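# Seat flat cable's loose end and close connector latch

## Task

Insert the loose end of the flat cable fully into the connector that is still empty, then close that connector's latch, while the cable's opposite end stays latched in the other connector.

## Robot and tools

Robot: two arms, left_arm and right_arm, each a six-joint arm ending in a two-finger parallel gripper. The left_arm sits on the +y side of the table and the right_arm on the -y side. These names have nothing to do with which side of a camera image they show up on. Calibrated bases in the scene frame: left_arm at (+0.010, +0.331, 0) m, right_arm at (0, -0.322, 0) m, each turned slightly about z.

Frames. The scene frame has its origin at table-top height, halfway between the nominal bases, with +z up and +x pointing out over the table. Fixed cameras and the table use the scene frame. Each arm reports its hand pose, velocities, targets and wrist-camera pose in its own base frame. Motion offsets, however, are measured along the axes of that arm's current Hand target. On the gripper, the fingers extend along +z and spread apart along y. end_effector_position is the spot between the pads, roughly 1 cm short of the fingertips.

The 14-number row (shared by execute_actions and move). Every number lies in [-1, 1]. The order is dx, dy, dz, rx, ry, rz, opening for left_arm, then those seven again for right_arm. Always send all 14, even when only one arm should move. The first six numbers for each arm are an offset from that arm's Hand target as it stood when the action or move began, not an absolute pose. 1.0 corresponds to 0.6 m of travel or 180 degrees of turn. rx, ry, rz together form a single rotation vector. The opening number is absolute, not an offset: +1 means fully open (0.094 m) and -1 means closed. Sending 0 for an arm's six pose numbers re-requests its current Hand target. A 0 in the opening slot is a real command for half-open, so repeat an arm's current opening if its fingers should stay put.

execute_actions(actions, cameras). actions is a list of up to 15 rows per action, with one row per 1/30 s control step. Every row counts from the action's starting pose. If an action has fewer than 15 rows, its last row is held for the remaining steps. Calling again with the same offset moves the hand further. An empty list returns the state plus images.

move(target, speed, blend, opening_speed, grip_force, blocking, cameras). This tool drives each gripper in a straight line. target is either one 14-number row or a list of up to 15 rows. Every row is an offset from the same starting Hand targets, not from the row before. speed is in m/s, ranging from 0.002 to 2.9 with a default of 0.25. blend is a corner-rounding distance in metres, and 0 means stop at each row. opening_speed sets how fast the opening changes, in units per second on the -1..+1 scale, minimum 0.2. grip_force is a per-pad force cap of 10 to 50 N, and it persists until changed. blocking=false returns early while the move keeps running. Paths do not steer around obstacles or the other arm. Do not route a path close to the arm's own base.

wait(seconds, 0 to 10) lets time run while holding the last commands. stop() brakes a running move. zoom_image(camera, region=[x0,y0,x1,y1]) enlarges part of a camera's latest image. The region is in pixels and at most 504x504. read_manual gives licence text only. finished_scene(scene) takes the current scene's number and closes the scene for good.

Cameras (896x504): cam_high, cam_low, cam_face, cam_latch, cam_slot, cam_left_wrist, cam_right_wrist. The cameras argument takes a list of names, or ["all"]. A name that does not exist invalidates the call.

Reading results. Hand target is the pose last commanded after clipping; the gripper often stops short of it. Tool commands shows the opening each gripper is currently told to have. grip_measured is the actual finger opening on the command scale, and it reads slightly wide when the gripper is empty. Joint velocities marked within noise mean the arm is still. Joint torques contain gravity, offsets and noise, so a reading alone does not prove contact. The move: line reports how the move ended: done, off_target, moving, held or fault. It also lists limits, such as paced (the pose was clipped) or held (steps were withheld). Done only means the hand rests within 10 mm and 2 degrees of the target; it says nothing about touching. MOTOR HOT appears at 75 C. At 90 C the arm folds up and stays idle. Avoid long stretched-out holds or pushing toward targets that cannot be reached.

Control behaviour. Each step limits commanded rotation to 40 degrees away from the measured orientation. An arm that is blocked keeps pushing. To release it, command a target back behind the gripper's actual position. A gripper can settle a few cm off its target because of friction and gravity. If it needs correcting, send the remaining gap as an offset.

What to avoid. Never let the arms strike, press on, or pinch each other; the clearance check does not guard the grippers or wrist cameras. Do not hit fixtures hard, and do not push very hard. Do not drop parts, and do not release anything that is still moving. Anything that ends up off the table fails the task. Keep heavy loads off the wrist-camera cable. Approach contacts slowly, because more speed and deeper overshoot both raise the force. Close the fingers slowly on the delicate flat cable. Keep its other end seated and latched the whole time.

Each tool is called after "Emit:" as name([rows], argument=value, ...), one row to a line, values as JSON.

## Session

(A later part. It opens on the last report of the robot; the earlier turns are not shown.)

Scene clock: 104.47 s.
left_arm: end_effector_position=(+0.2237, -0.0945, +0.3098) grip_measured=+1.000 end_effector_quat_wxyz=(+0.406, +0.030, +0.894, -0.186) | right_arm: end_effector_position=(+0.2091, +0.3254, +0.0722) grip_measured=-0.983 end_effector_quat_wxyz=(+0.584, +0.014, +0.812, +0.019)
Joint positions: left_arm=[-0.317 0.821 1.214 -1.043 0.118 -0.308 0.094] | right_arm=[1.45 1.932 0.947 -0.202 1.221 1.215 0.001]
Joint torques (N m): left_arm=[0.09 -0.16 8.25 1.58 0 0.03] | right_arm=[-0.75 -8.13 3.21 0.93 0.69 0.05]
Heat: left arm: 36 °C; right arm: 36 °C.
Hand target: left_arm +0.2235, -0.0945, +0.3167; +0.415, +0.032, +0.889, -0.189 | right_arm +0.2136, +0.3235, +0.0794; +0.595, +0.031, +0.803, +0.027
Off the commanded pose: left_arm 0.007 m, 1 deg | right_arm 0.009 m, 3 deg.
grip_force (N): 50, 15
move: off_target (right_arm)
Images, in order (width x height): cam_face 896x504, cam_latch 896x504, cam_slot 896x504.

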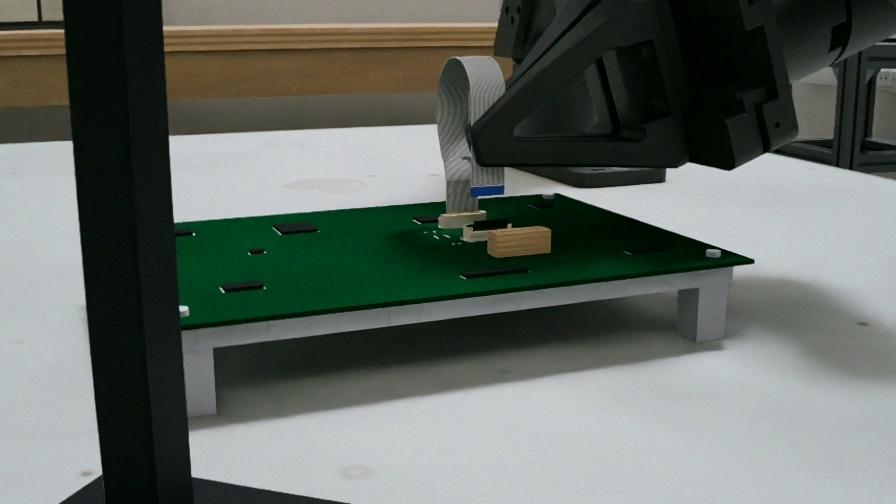

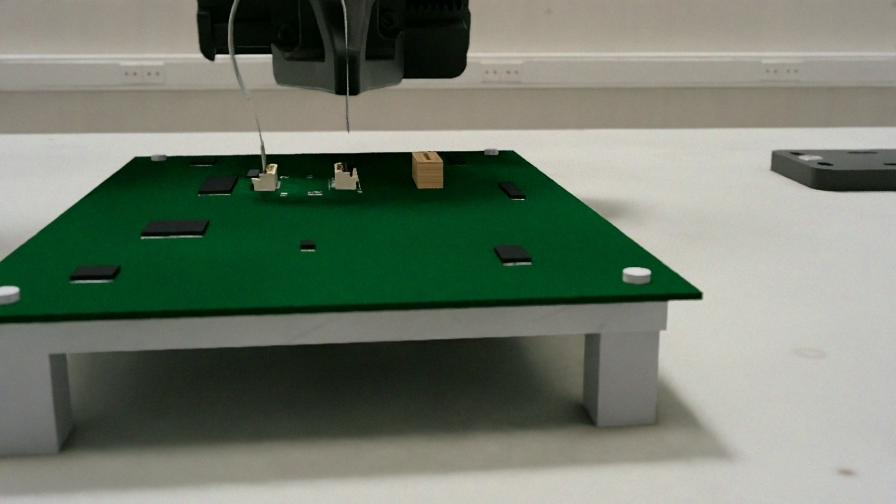

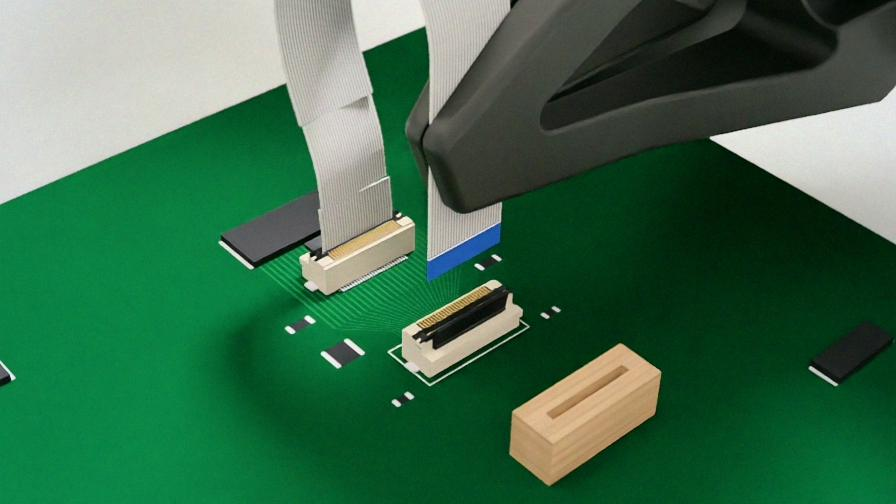

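Emit:
move(target=[0,0,0,0,0,0,1, 0.0098,-0.0013,0.0019,0,0,0,-1], speed=0.05, cameras=["cam_latch", "cam_slot", "cam_face"])

Emit:
zoom_image(camera="cam_slot", region=[390, 210, 540, 390])

Emit:
zoom_image(camera="cam_latch", region=[240, 100, 380, 205])

Emit:
zoom_image(camera="cam_face", region=[430, 170, 530, 260])

Scene clock: 111.97 s.
left_arm: end_effector_position=(+0.2237, -0.0945, +0.3098) grip_measured=+1.000 end_effector_quat_wxyz=(+0.406, +0.030, +0.894, -0.186) | right_arm: end_effector_position=(+0.2091, +0.3255, +0.0713) grip_measured=-0.983 end_effector_quat_wxyz=(+0.584, +0.018, +0.811, +0.024)
Joint positions: left_arm=[-0.317 0.821 1.214 -1.043 0.118 -0.308 0.094] | right_arm=[1.45 1.932 0.939 -0.182 1.221 1.215 0.001]
Joint torques (N m): left_arm=[-0.01 -0.31 8.29 1.58 -0.03 0.04] | right_arm=[-0.59 -6.99 3.19 0.96 0.7 0.09]
Heat: left arm: 36 °C; right arm: 36 °C.
Hand target: left_arm +0.2235, -0.0945, +0.3167; +0.415, +0.032, +0.889, -0.189 | right_arm +0.2130, +0.3232, +0.0734; +0.595, +0.031, +0.803, +0.027
Off the commanded pose: left_arm 0.007 m, 1 deg | right_arm 0.005 m, 2 deg.
grip_force (N): 50, 15
move: done
Images, in order (width x height): cam_face 896x504, cam_latch 896x504, cam_slot 896x504.

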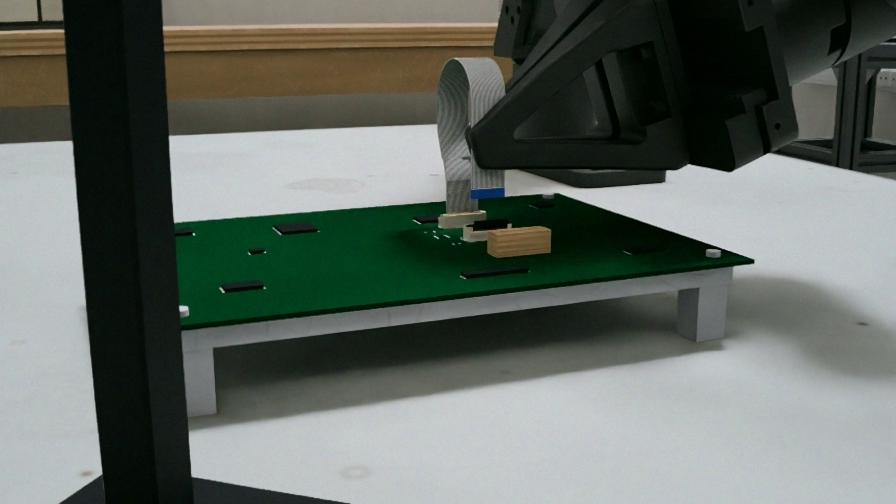

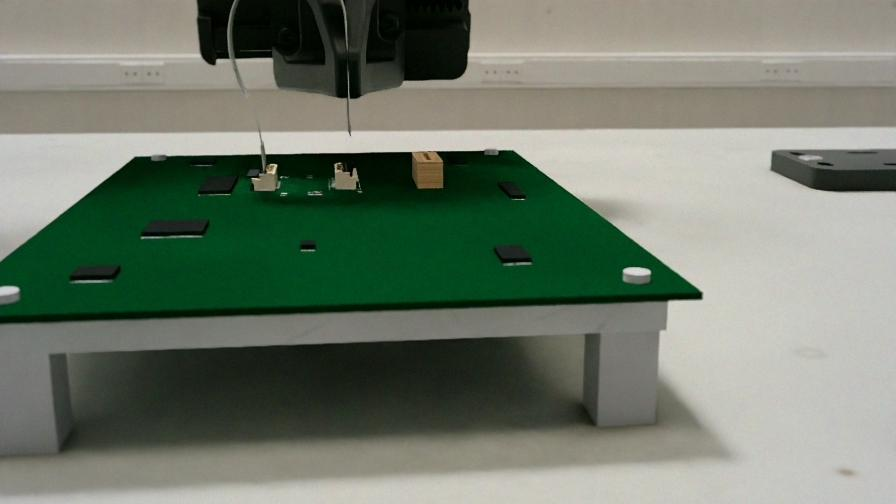

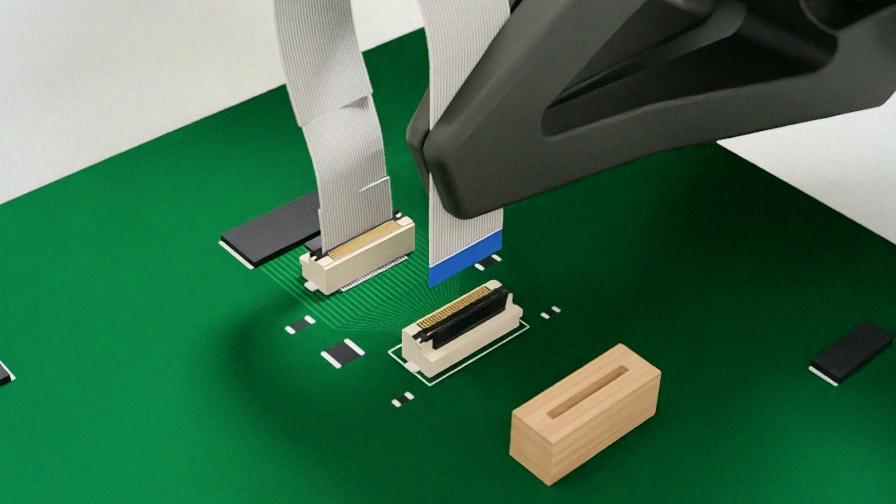

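Scaled by 2.800 from the camera's 896x504 image, which has a finer 1280x720 frame.

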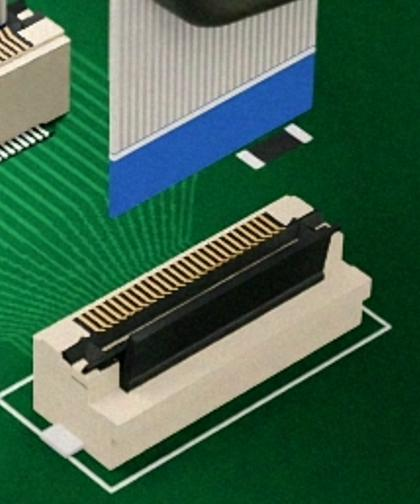

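Scaled by 3.600 from the camera's 896x504 image, which has a finer 1280x720 frame.

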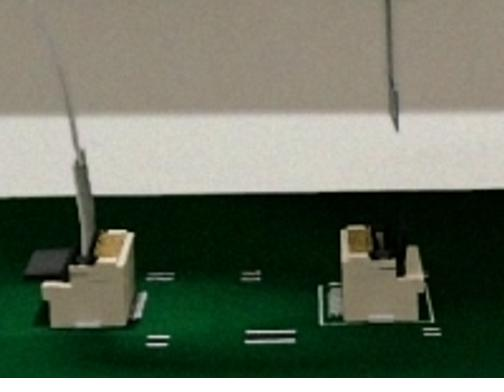

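Scaled by 5.040 from the camera's 896x504 image, which has a finer 1280x720 frame.

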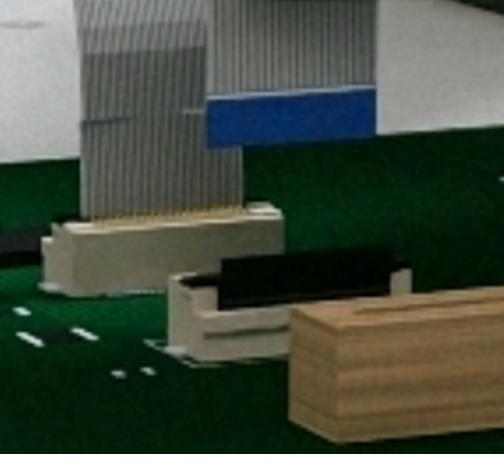

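Emit:
move(target=[0,0,0,0,0,0,1, 0.0098,-0.0008,0.0015,0,0,-0.015,-1], speed=0.05, cameras=["cam_latch", "cam_slot", "cam_face"])

Emit:
zoom_image(camera="cam_slot", region=[390, 210, 540, 390])

Emit:
zoom_image(camera="cam_latch", region=[240, 100, 380, 205])

Emit:
zoom_image(camera="cam_face", region=[430, 170, 530, 260])

Scene clock: 116.73 s.
left_arm: end_effector_position=(+0.2237, -0.0945, +0.3098) grip_measured=+1.000 end_effector_quat_wxyz=(+0.406, +0.030, +0.894, -0.186) | right_arm: end_effector_position=(+0.2091, +0.3252, +0.0673) grip_measured=-0.983 end_effector_quat_wxyz=(+0.585, +0.003, +0.811, +0.013)
Joint positions: left_arm=[-0.317 0.821 1.214 -1.043 0.118 -0.308 0.094] | right_arm=[1.45 1.943 0.934 -0.167 1.221 1.18 0.001]
Joint torques (N m): left_arm=[0.2 -0.24 8.31 1.58 0.01 0.03] | right_arm=[-0.38 -6.56 3.15 0.93 0.7 0.06]
Heat: left arm: 36 °C; right arm: 35 °C.
Hand target: left_arm +0.2235, -0.0945, +0.3167; +0.415, +0.032, +0.889, -0.189 | right_arm +0.2121, +0.3232, +0.0675; +0.596, +0.012, +0.803, +0.013
Off the commanded pose: left_arm 0.007 m, 1 deg | right_arm 0.004 m, 2 deg.
grip_force (N): 50, 15
move: done
Images, in order (width x height): cam_face 896x504, cam_latch 896x504, cam_slot 896x504.

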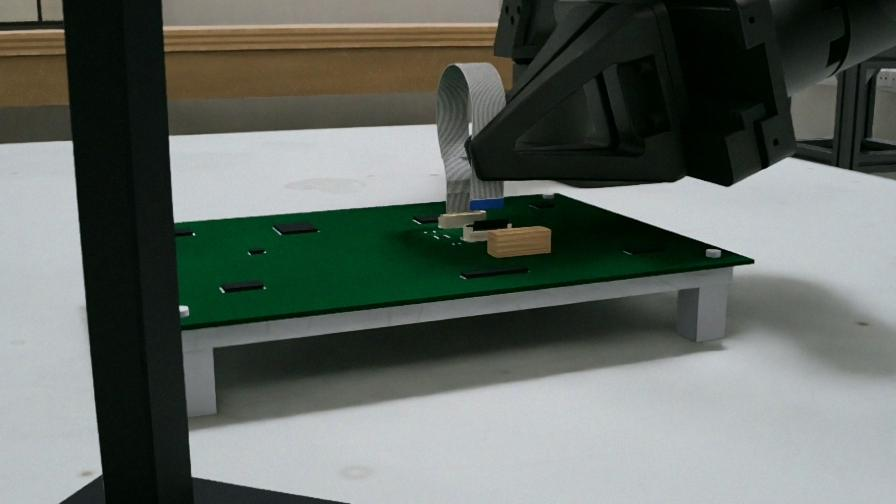

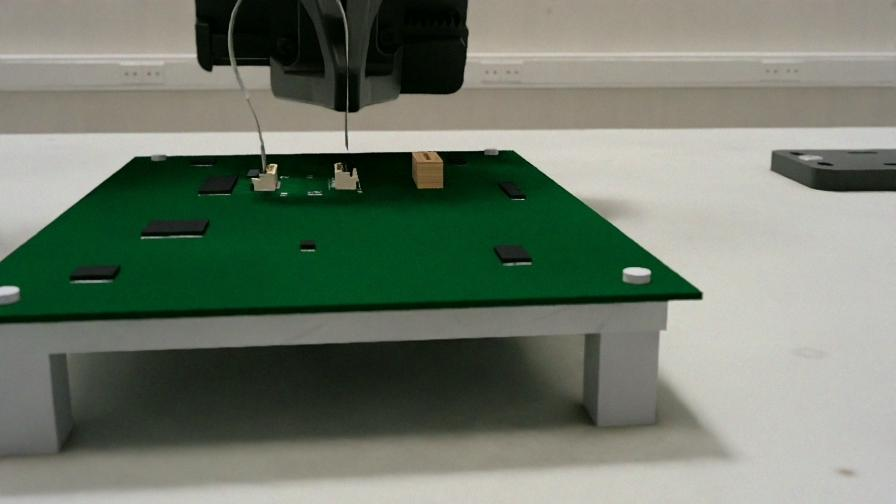

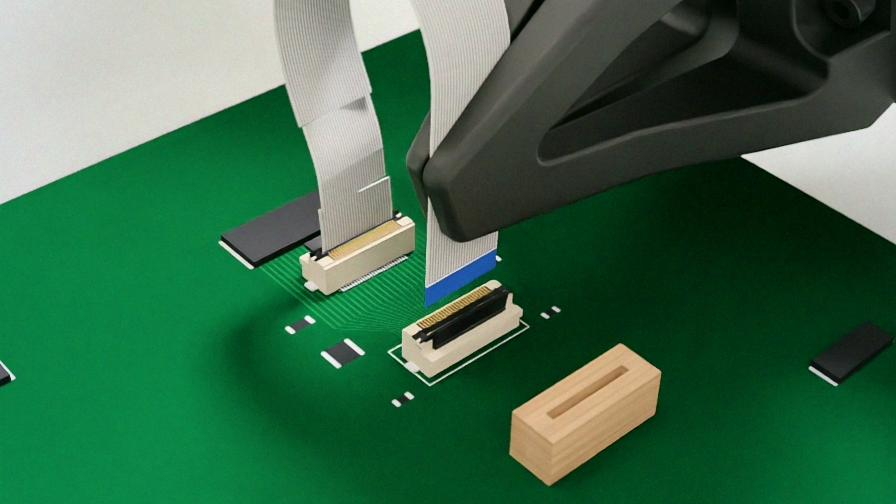

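Scaled by 2.800 from the camera's 896x504 image, which has a finer 1280x720 frame.

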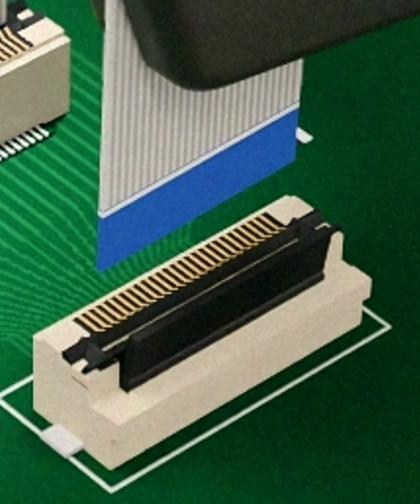

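Scaled by 3.600 from the camera's 896x504 image, which has a finer 1280x720 frame.

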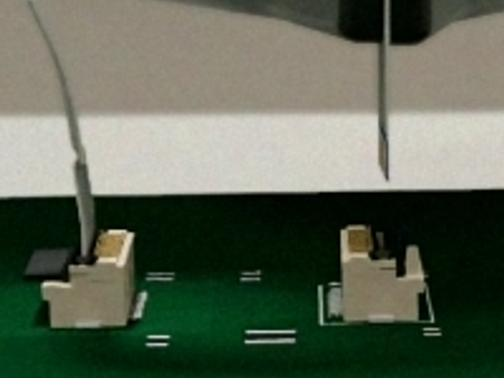

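Scaled by 5.040 from the camera's 896x504 image, which has a finer 1280x720 frame.

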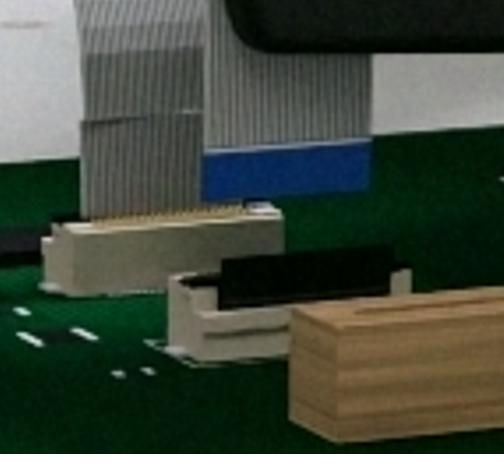

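Emit:
move(target=[0,0,0,0,0,0,1, 0.0023,-0.0001,-0.0025,0,0,0,-1], speed=0.05, cameras=["cam_latch", "cam_slot", "cam_face"])

Emit:
zoom_image(camera="cam_slot", region=[390, 210, 540, 390])

Emit:
zoom_image(camera="cam_latch", region=[240, 100, 380, 205])

Emit:
zoom_image(camera="cam_face", region=[430, 170, 530, 260])

Scene clock: 119.10 s.
left_arm: end_effector_position=(+0.2237, -0.0945, +0.3098) grip_measured=+1.000 end_effector_quat_wxyz=(+0.406, +0.030, +0.894, -0.186) | right_arm: end_effector_position=(+0.2091, +0.3253, +0.0673) grip_measured=-0.983 end_effector_quat_wxyz=(+0.585, +0.004, +0.811, +0.014)
Joint positions: left_arm=[-0.317 0.821 1.214 -1.043 0.118 -0.308 0.094] | right_arm=[1.45 1.943 0.934 -0.167 1.221 1.181 0.001]
Joint torques (N m): left_arm=[0.09 -0.13 8.28 1.57 -0.01 0.04] | right_arm=[0.09 -6.37 3.21 0.87 0.72 0.16]
Heat: left arm: 36 °C; right arm: 35 °C.
Hand target: left_arm +0.2235, -0.0945, +0.3167; +0.415, +0.032, +0.889, -0.189 | right_arm +0.2103, +0.3231, +0.0666; +0.596, +0.012, +0.803, +0.013
Off the commanded pose: left_arm 0.007 m, 1 deg | right_arm 0.003 m, 2 deg.
grip_force (N): 50, 15
move: done
Images, in order (width x height): cam_face 896x504, cam_latch 896x504, cam_slot 896x504.

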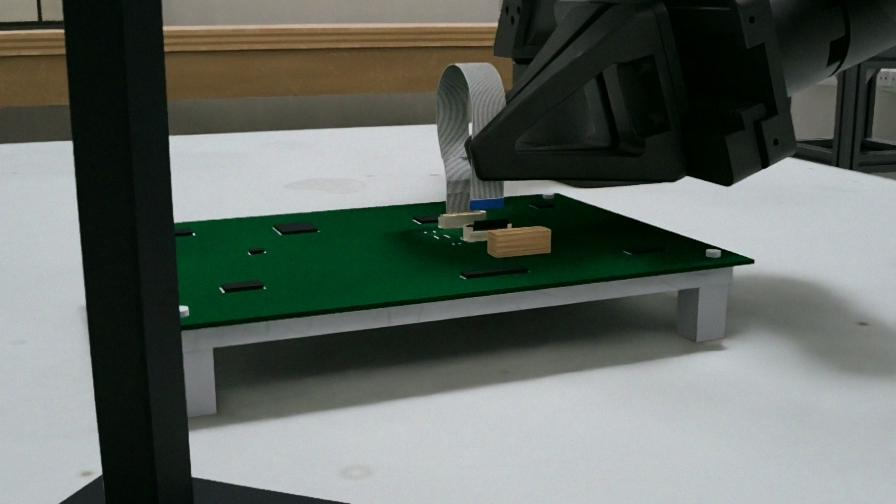

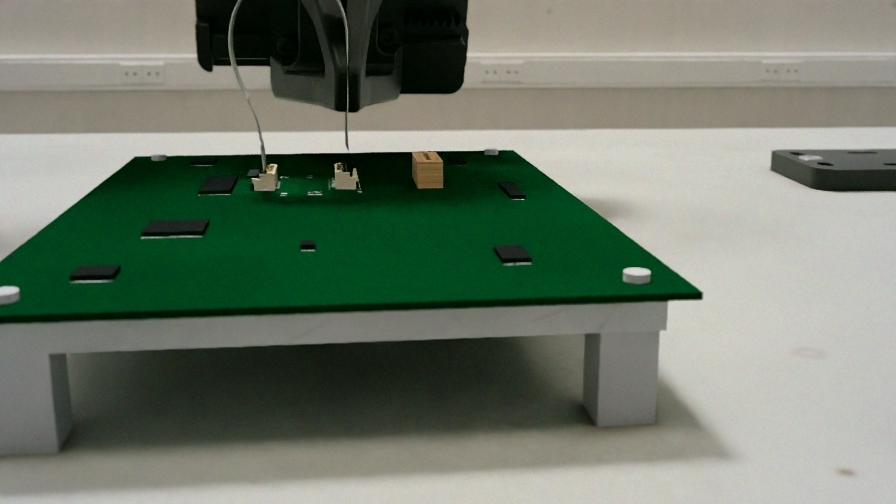

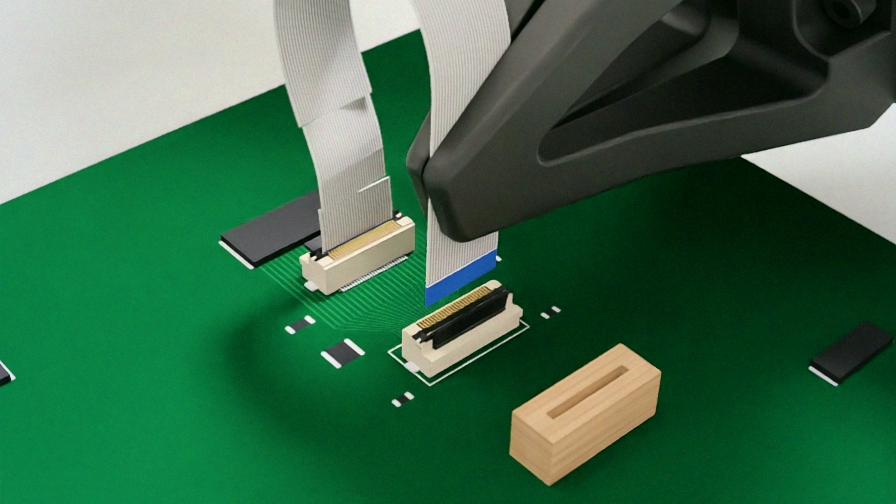

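Scaled by 2.800 from the camera's 896x504 image, which has a finer 1280x720 frame.

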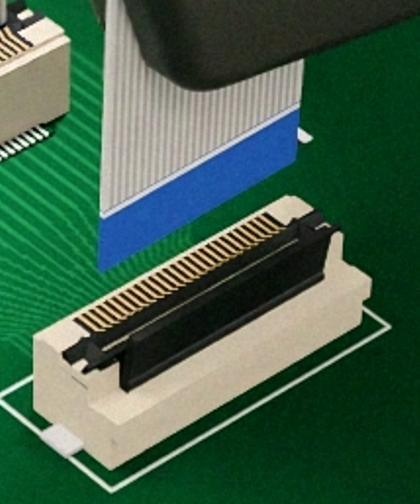

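Scaled by 3.600 from the camera's 896x504 image, which has a finer 1280x720 frame.

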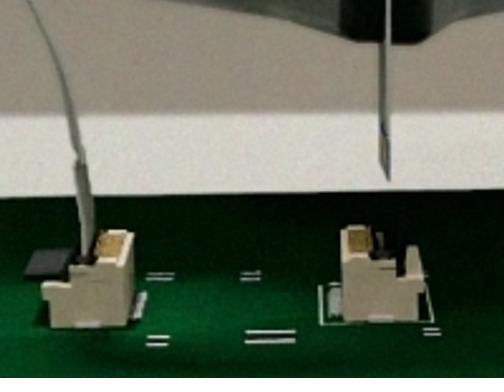

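Scaled by 5.040 from the camera's 896x504 image, which has a finer 1280x720 frame.

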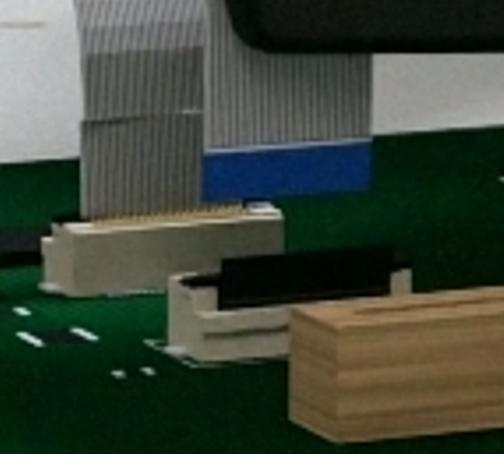

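Emit:
move(target=[0,0,0,0,0,0,1, 0.0012,-0.0001,-0.0039,0,0,0,-1], speed=0.05, cameras=["cam_slot", "cam_latch"])

Emit:
zoom_image(camera="cam_slot", region=[390, 210, 540, 390])

Emit:
zoom_image(camera="cam_latch", region=[240, 100, 380, 205])

Scene clock: 121.07 s.
left_arm: end_effector_position=(+0.2237, -0.0945, +0.3098) grip_measured=+1.000 end_effector_quat_wxyz=(+0.406, +0.030, +0.894, -0.186) | right_arm: end_effector_position=(+0.2083, +0.3258, +0.0673) grip_measured=-0.983 end_effector_quat_wxyz=(+0.584, +0.010, +0.811, +0.019)
Joint positions: left_arm=[-0.317 0.821 1.214 -1.043 0.118 -0.308 0.094] | right_arm=[1.453 1.943 0.934 -0.167 1.221 1.198 0.001]
Joint torques (N m): left_arm=[0.13 -0.17 8.28 1.56 -0.01 0.04] | right_arm=[0.51 -6.32 3.44 0.69 0.74 0.17]
Heat: left arm: 36 °C; right arm: 35 °C.
Hand target: left_arm +0.2235, -0.0945, +0.3167; +0.415, +0.032, +0.889, -0.189 | right_arm +0.2079, +0.3231, +0.0666; +0.596, +0.013, +0.803, +0.013
Off the commanded pose: left_arm 0.007 m, 1 deg | right_arm 0.003 m, 2 deg.
grip_force (N): 50, 15
move: done
Images, in order (width x height): cam_latch 896x504, cam_slot 896x504.

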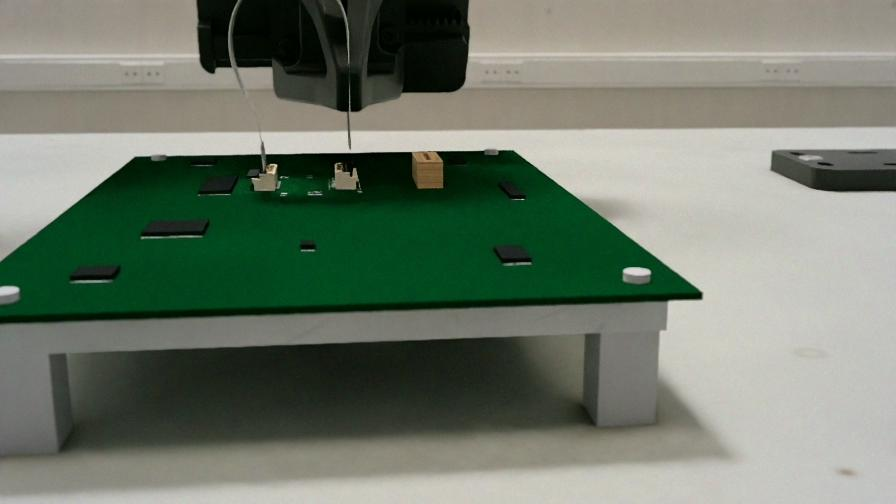

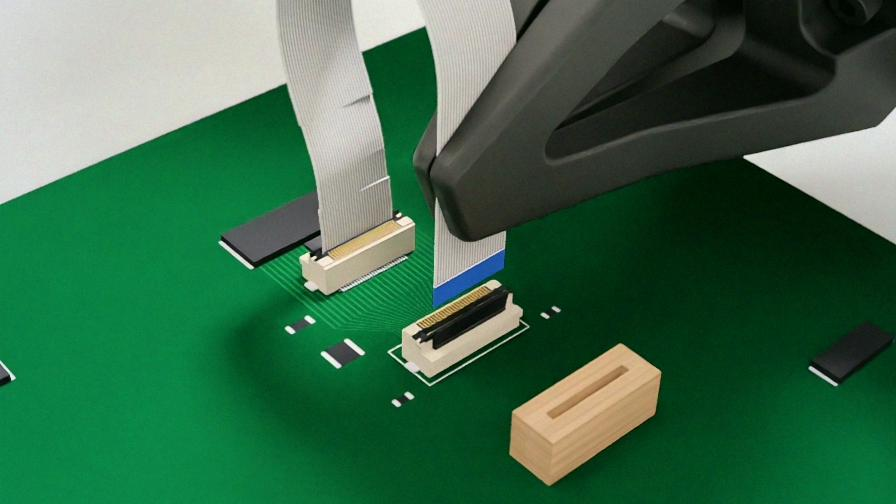

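Scaled by 2.800 from the camera's 896x504 image, which has a finer 1280x720 frame.

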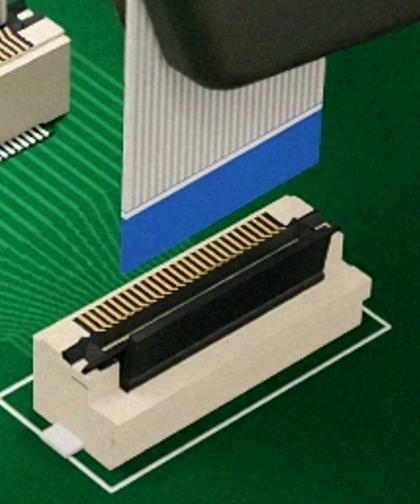

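Scaled by 3.600 from the camera's 896x504 image, which has a finer 1280x720 frame.

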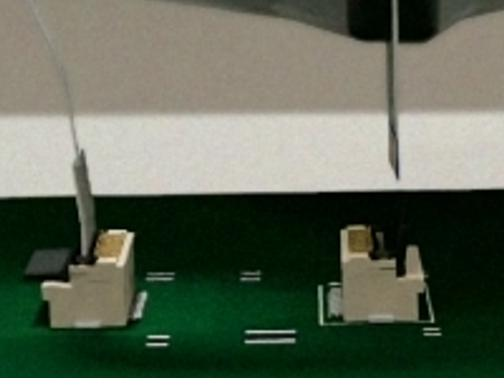

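Emit:
move(target=[0,0,0,0,0,0,1, 0,-0.0025,0,0,0,-0.006,-1], speed=0.05, cameras=["cam_slot", "cam_latch"])

Emit:
zoom_image(camera="cam_slot", region=[390, 210, 540, 390])

Emit:
zoom_image(camera="cam_latch", region=[240, 100, 380, 205])

Scene clock: 124.10 s.
left_arm: end_effector_position=(+0.2237, -0.0945, +0.3098) grip_measured=+1.000 end_effector_quat_wxyz=(+0.406, +0.030, +0.894, -0.186) | right_arm: end_effector_position=(+0.2083, +0.3258, +0.0673) grip_measured=-0.983 end_effector_quat_wxyz=(+0.584, +0.007, +0.811, +0.017)
Joint positions: left_arm=[-0.317 0.821 1.214 -1.043 0.118 -0.308 0.094] | right_arm=[1.453 1.943 0.934 -0.167 1.221 1.192 0.001]
Joint torques (N m): left_arm=[0.14 -0.24 8.35 1.59 -0.02 0.01] | right_arm=[0.47 -6.57 3.02 0.7 0.75 0.05]
Heat: left arm: 36 °C; right arm: 35 °C.
Hand target: left_arm +0.2235, -0.0945, +0.3167; +0.415, +0.032, +0.889, -0.189 | right_arm +0.2079, +0.3216, +0.0665; +0.596, +0.005, +0.803, +0.007
Off the commanded pose: left_arm 0.007 m, 1 deg | right_arm 0.004 m, 2 deg.
grip_force (N): 50, 15
move: done
Images, in order (width x height): cam_latch 896x504, cam_slot 896x504.

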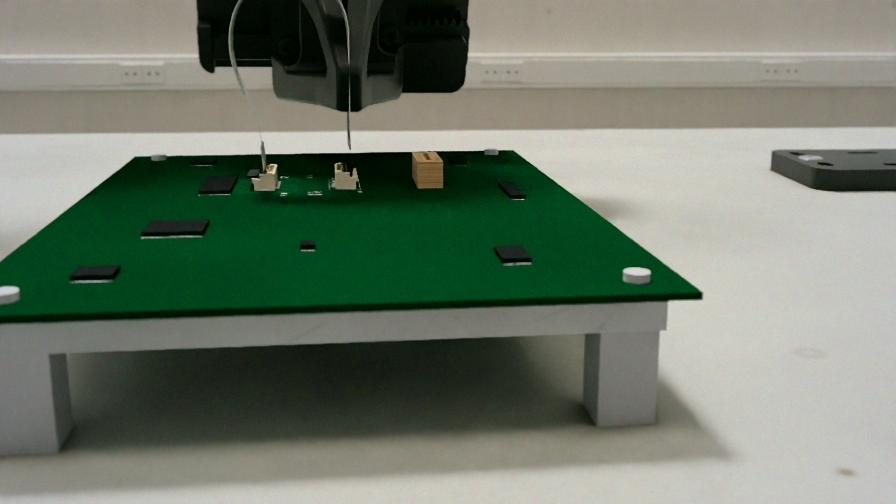

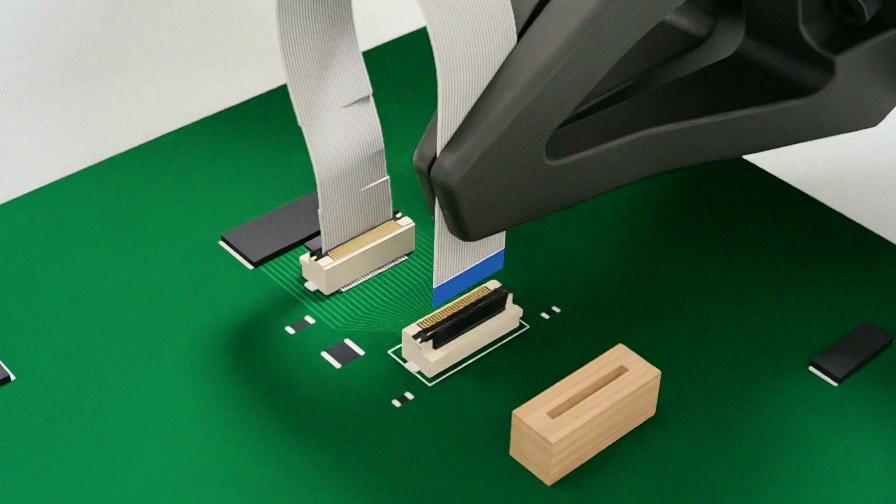

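Scaled by 2.800 from the camera's 896x504 image, which has a finer 1280x720 frame.

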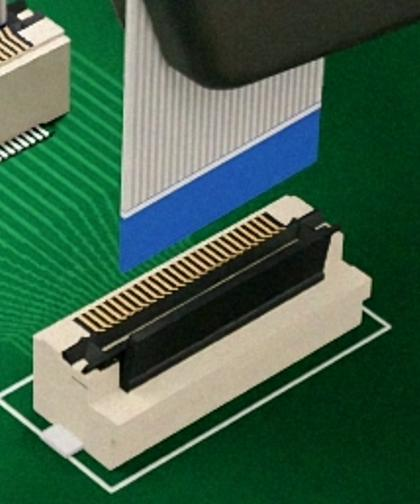

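Scaled by 3.600 from the camera's 896x504 image, which has a finer 1280x720 frame.

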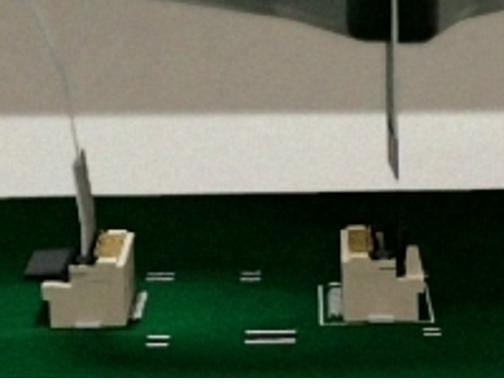

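Emit:
move(target=[0,0,0,0,0,0,1, 0,-0.004,0,0,0,0,-1], speed=0.05, cameras=["cam_slot", "cam_latch"])

Emit:
zoom_image(camera="cam_slot", region=[390, 210, 540, 390])

Emit:
zoom_image(camera="cam_latch", region=[240, 100, 380, 205])

Scene clock: 125.93 s.
left_arm: end_effector_position=(+0.2237, -0.0945, +0.3098) grip_measured=+1.000 end_effector_quat_wxyz=(+0.406, +0.030, +0.894, -0.186) | right_arm: end_effector_position=(+0.2079, +0.3220, +0.0644) grip_measured=-0.983 end_effector_quat_wxyz=(+0.584, +0.003, +0.812, +0.012)
Joint positions: left_arm=[-0.317 0.821 1.214 -1.043 0.118 -0.308 0.094] | right_arm=[1.453 1.943 0.922 -0.167 1.221 1.19 0.001]
Joint torques (N m): left_arm=[0.13 -0.14 8.36 1.61 -0.03 -0.01] | right_arm=[0.4 -7.01 3.07 0.73 0.74 0.05]
Heat: left arm: 36 °C; right arm: 35 °C.
Hand target: left_arm +0.2235, -0.0945, +0.3167; +0.415, +0.032, +0.889, -0.189 | right_arm +0.2079, +0.3192, +0.0665; +0.596, +0.005, +0.803, +0.007
Off the commanded pose: left_arm 0.007 m, 1 deg | right_arm 0.004 m, 2 deg.
grip_force (N): 50, 15
move: done
Images, in order (width x height): cam_latch 896x504, cam_slot 896x504.

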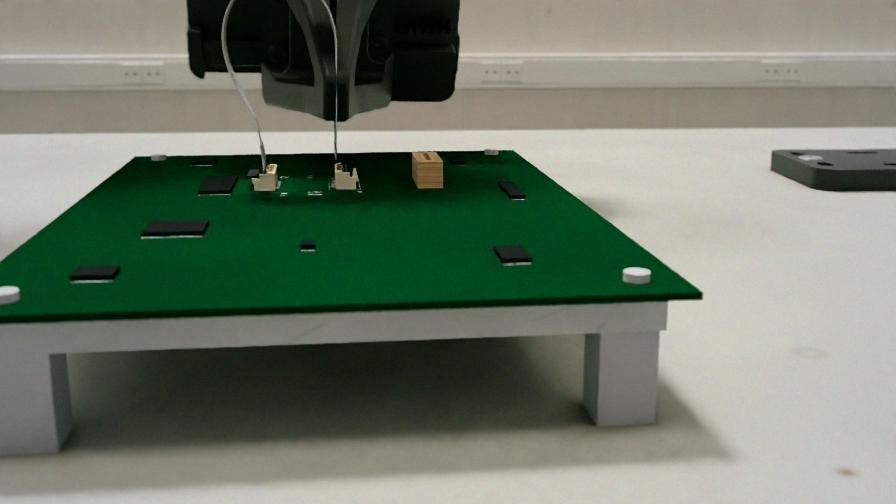

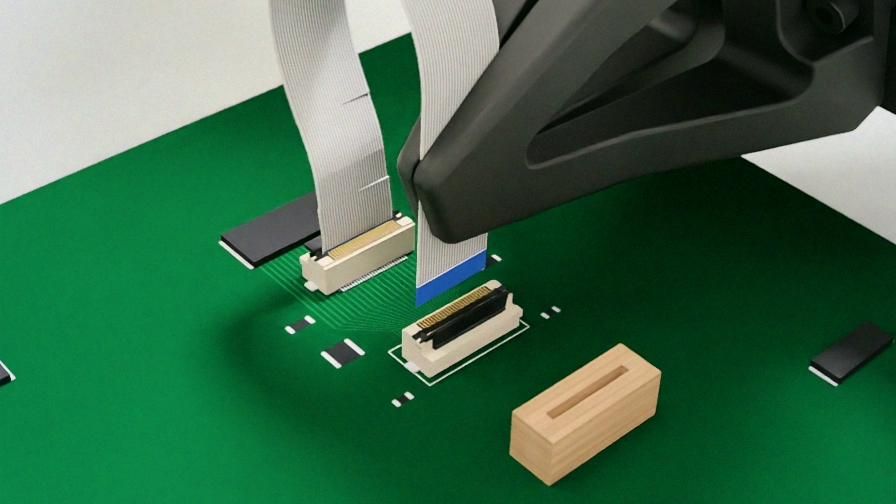

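Scaled by 2.800 from the camera's 896x504 image, which has a finer 1280x720 frame.

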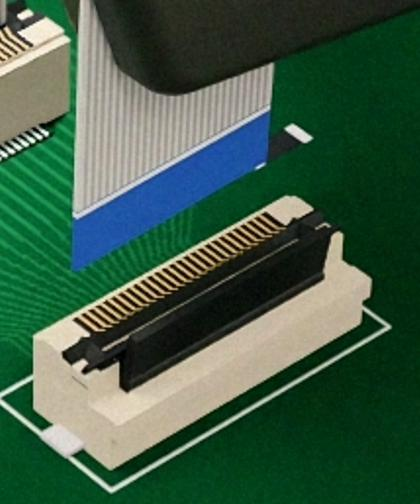

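Scaled by 3.600 from the camera's 896x504 image, which has a finer 1280x720 frame.

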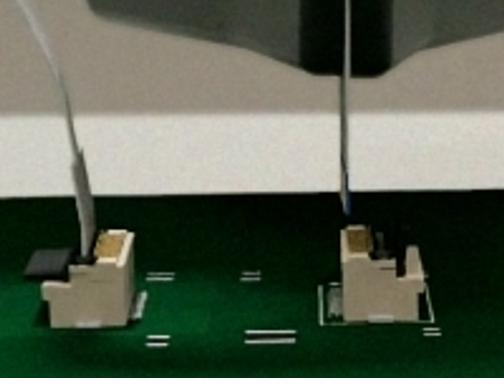

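Emit:
move(target=[0,0,0,0,0,0,1, 0,0.0147,0,0,0,0,-1], speed=0.05, cameras=["cam_slot", "cam_latch"])

Emit:
zoom_image(camera="cam_slot", region=[390, 210, 540, 390])

Emit:
zoom_image(camera="cam_latch", region=[240, 100, 380, 205])

Scene clock: 134.90 s.
left_arm: end_effector_position=(+0.2237, -0.0945, +0.3098) grip_measured=+1.000 end_effector_quat_wxyz=(+0.406, +0.030, +0.894, -0.186) | right_arm: end_effector_position=(+0.2082, +0.3244, +0.0617) grip_measured=-0.983 end_effector_quat_wxyz=(+0.584, +0.000, +0.812, +0.008)
Joint positions: left_arm=[-0.317 0.821 1.214 -1.043 0.118 -0.308 0.094] | right_arm=[1.453 1.96 0.936 -0.174 1.222 1.19 0.001]
Joint torques (N m): left_arm=[0.12 -0.18 8.2 1.6 -0.05 0.05] | right_arm=[0.68 -6.57 5.14 0.62 0.75 0.11]
Heat: left arm: 36 °C; right arm: 34 °C.
Hand target: left_arm +0.2235, -0.0945, +0.3167; +0.415, +0.032, +0.889, -0.189 | right_arm +0.2079, +0.3280, +0.0666; +0.596, +0.005, +0.803, +0.007
Off the commanded pose: left_arm 0.007 m, 1 deg | right_arm 0.006 m, 2 deg.
grip_force (N): 50, 15
move: done
Images, in order (width x height): cam_latch 896x504, cam_slot 896x504.

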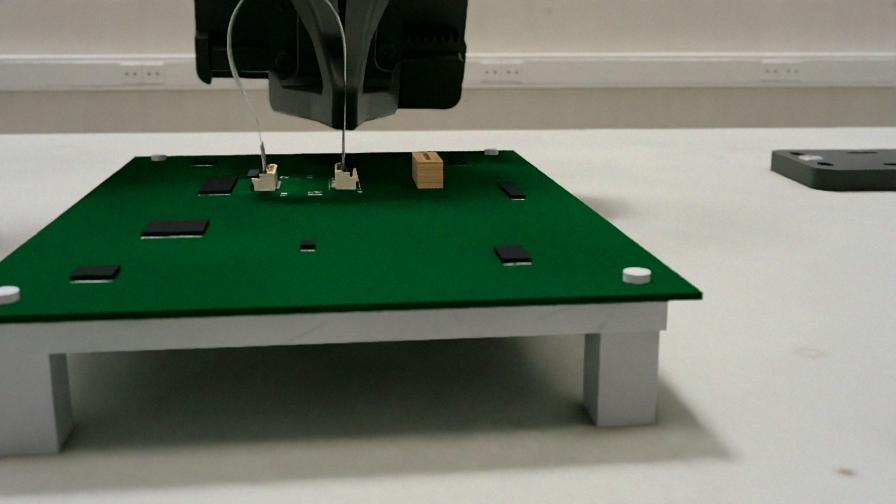

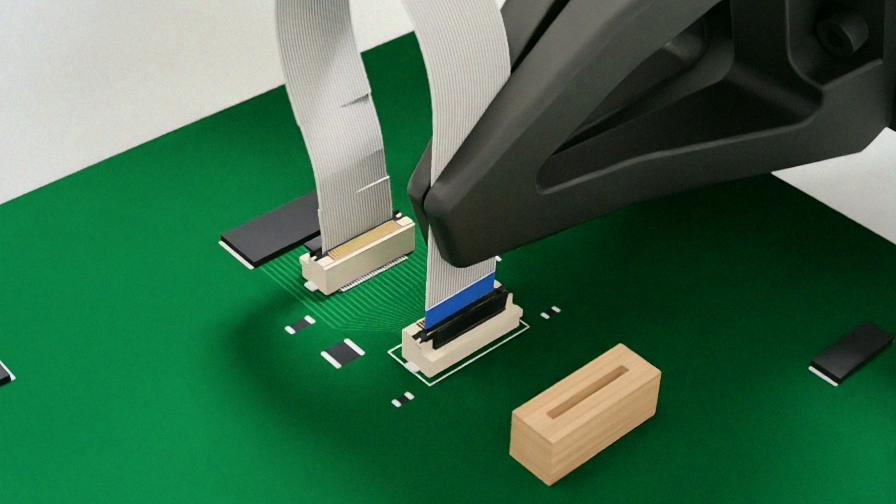

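Scaled by 2.800 from the camera's 896x504 image, which has a finer 1280x720 frame.

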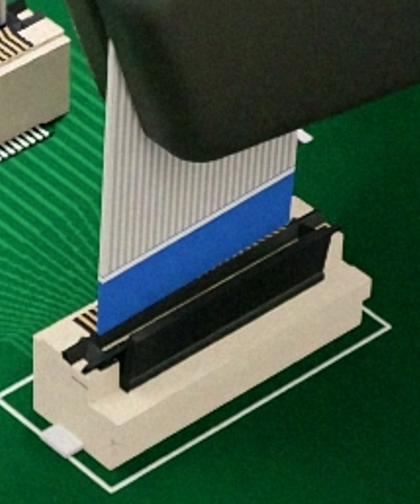

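Scaled by 3.600 from the camera's 896x504 image, which has a finer 1280x720 frame.

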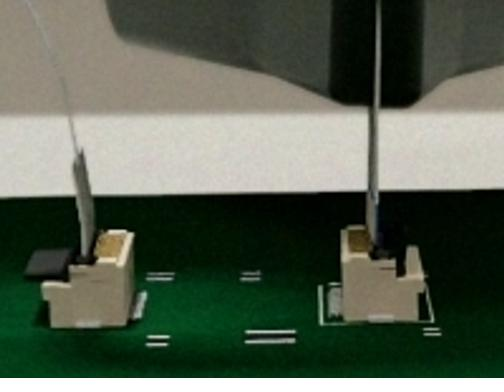

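Emit:
zoom_image(camera="cam_latch", region=[320, 130, 380, 200])

Emit:
zoom_image(camera="cam_slot", region=[400, 270, 520, 390])

Scaled by 7.200 from the camera's 896x504 image, which has a finer 1280x720 frame.

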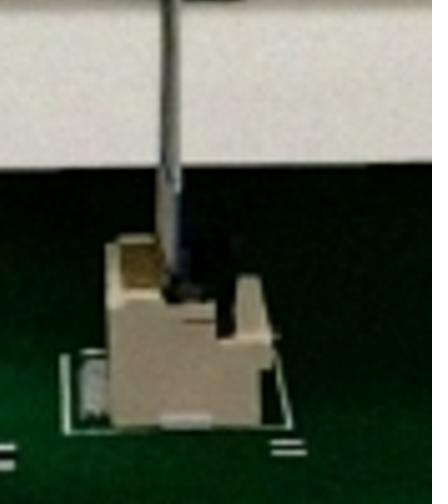

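Scaled by 4.200 from the camera's 896x504 image, which has a finer 1280x720 frame.

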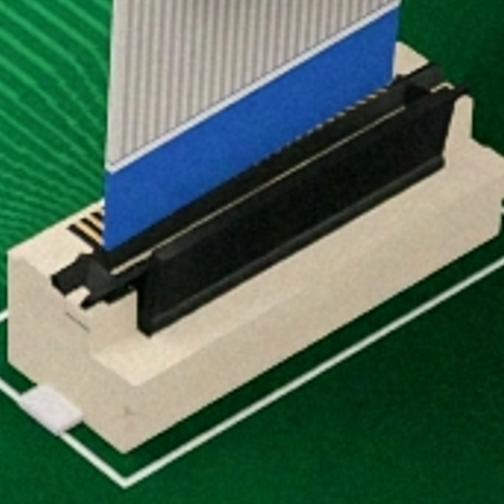

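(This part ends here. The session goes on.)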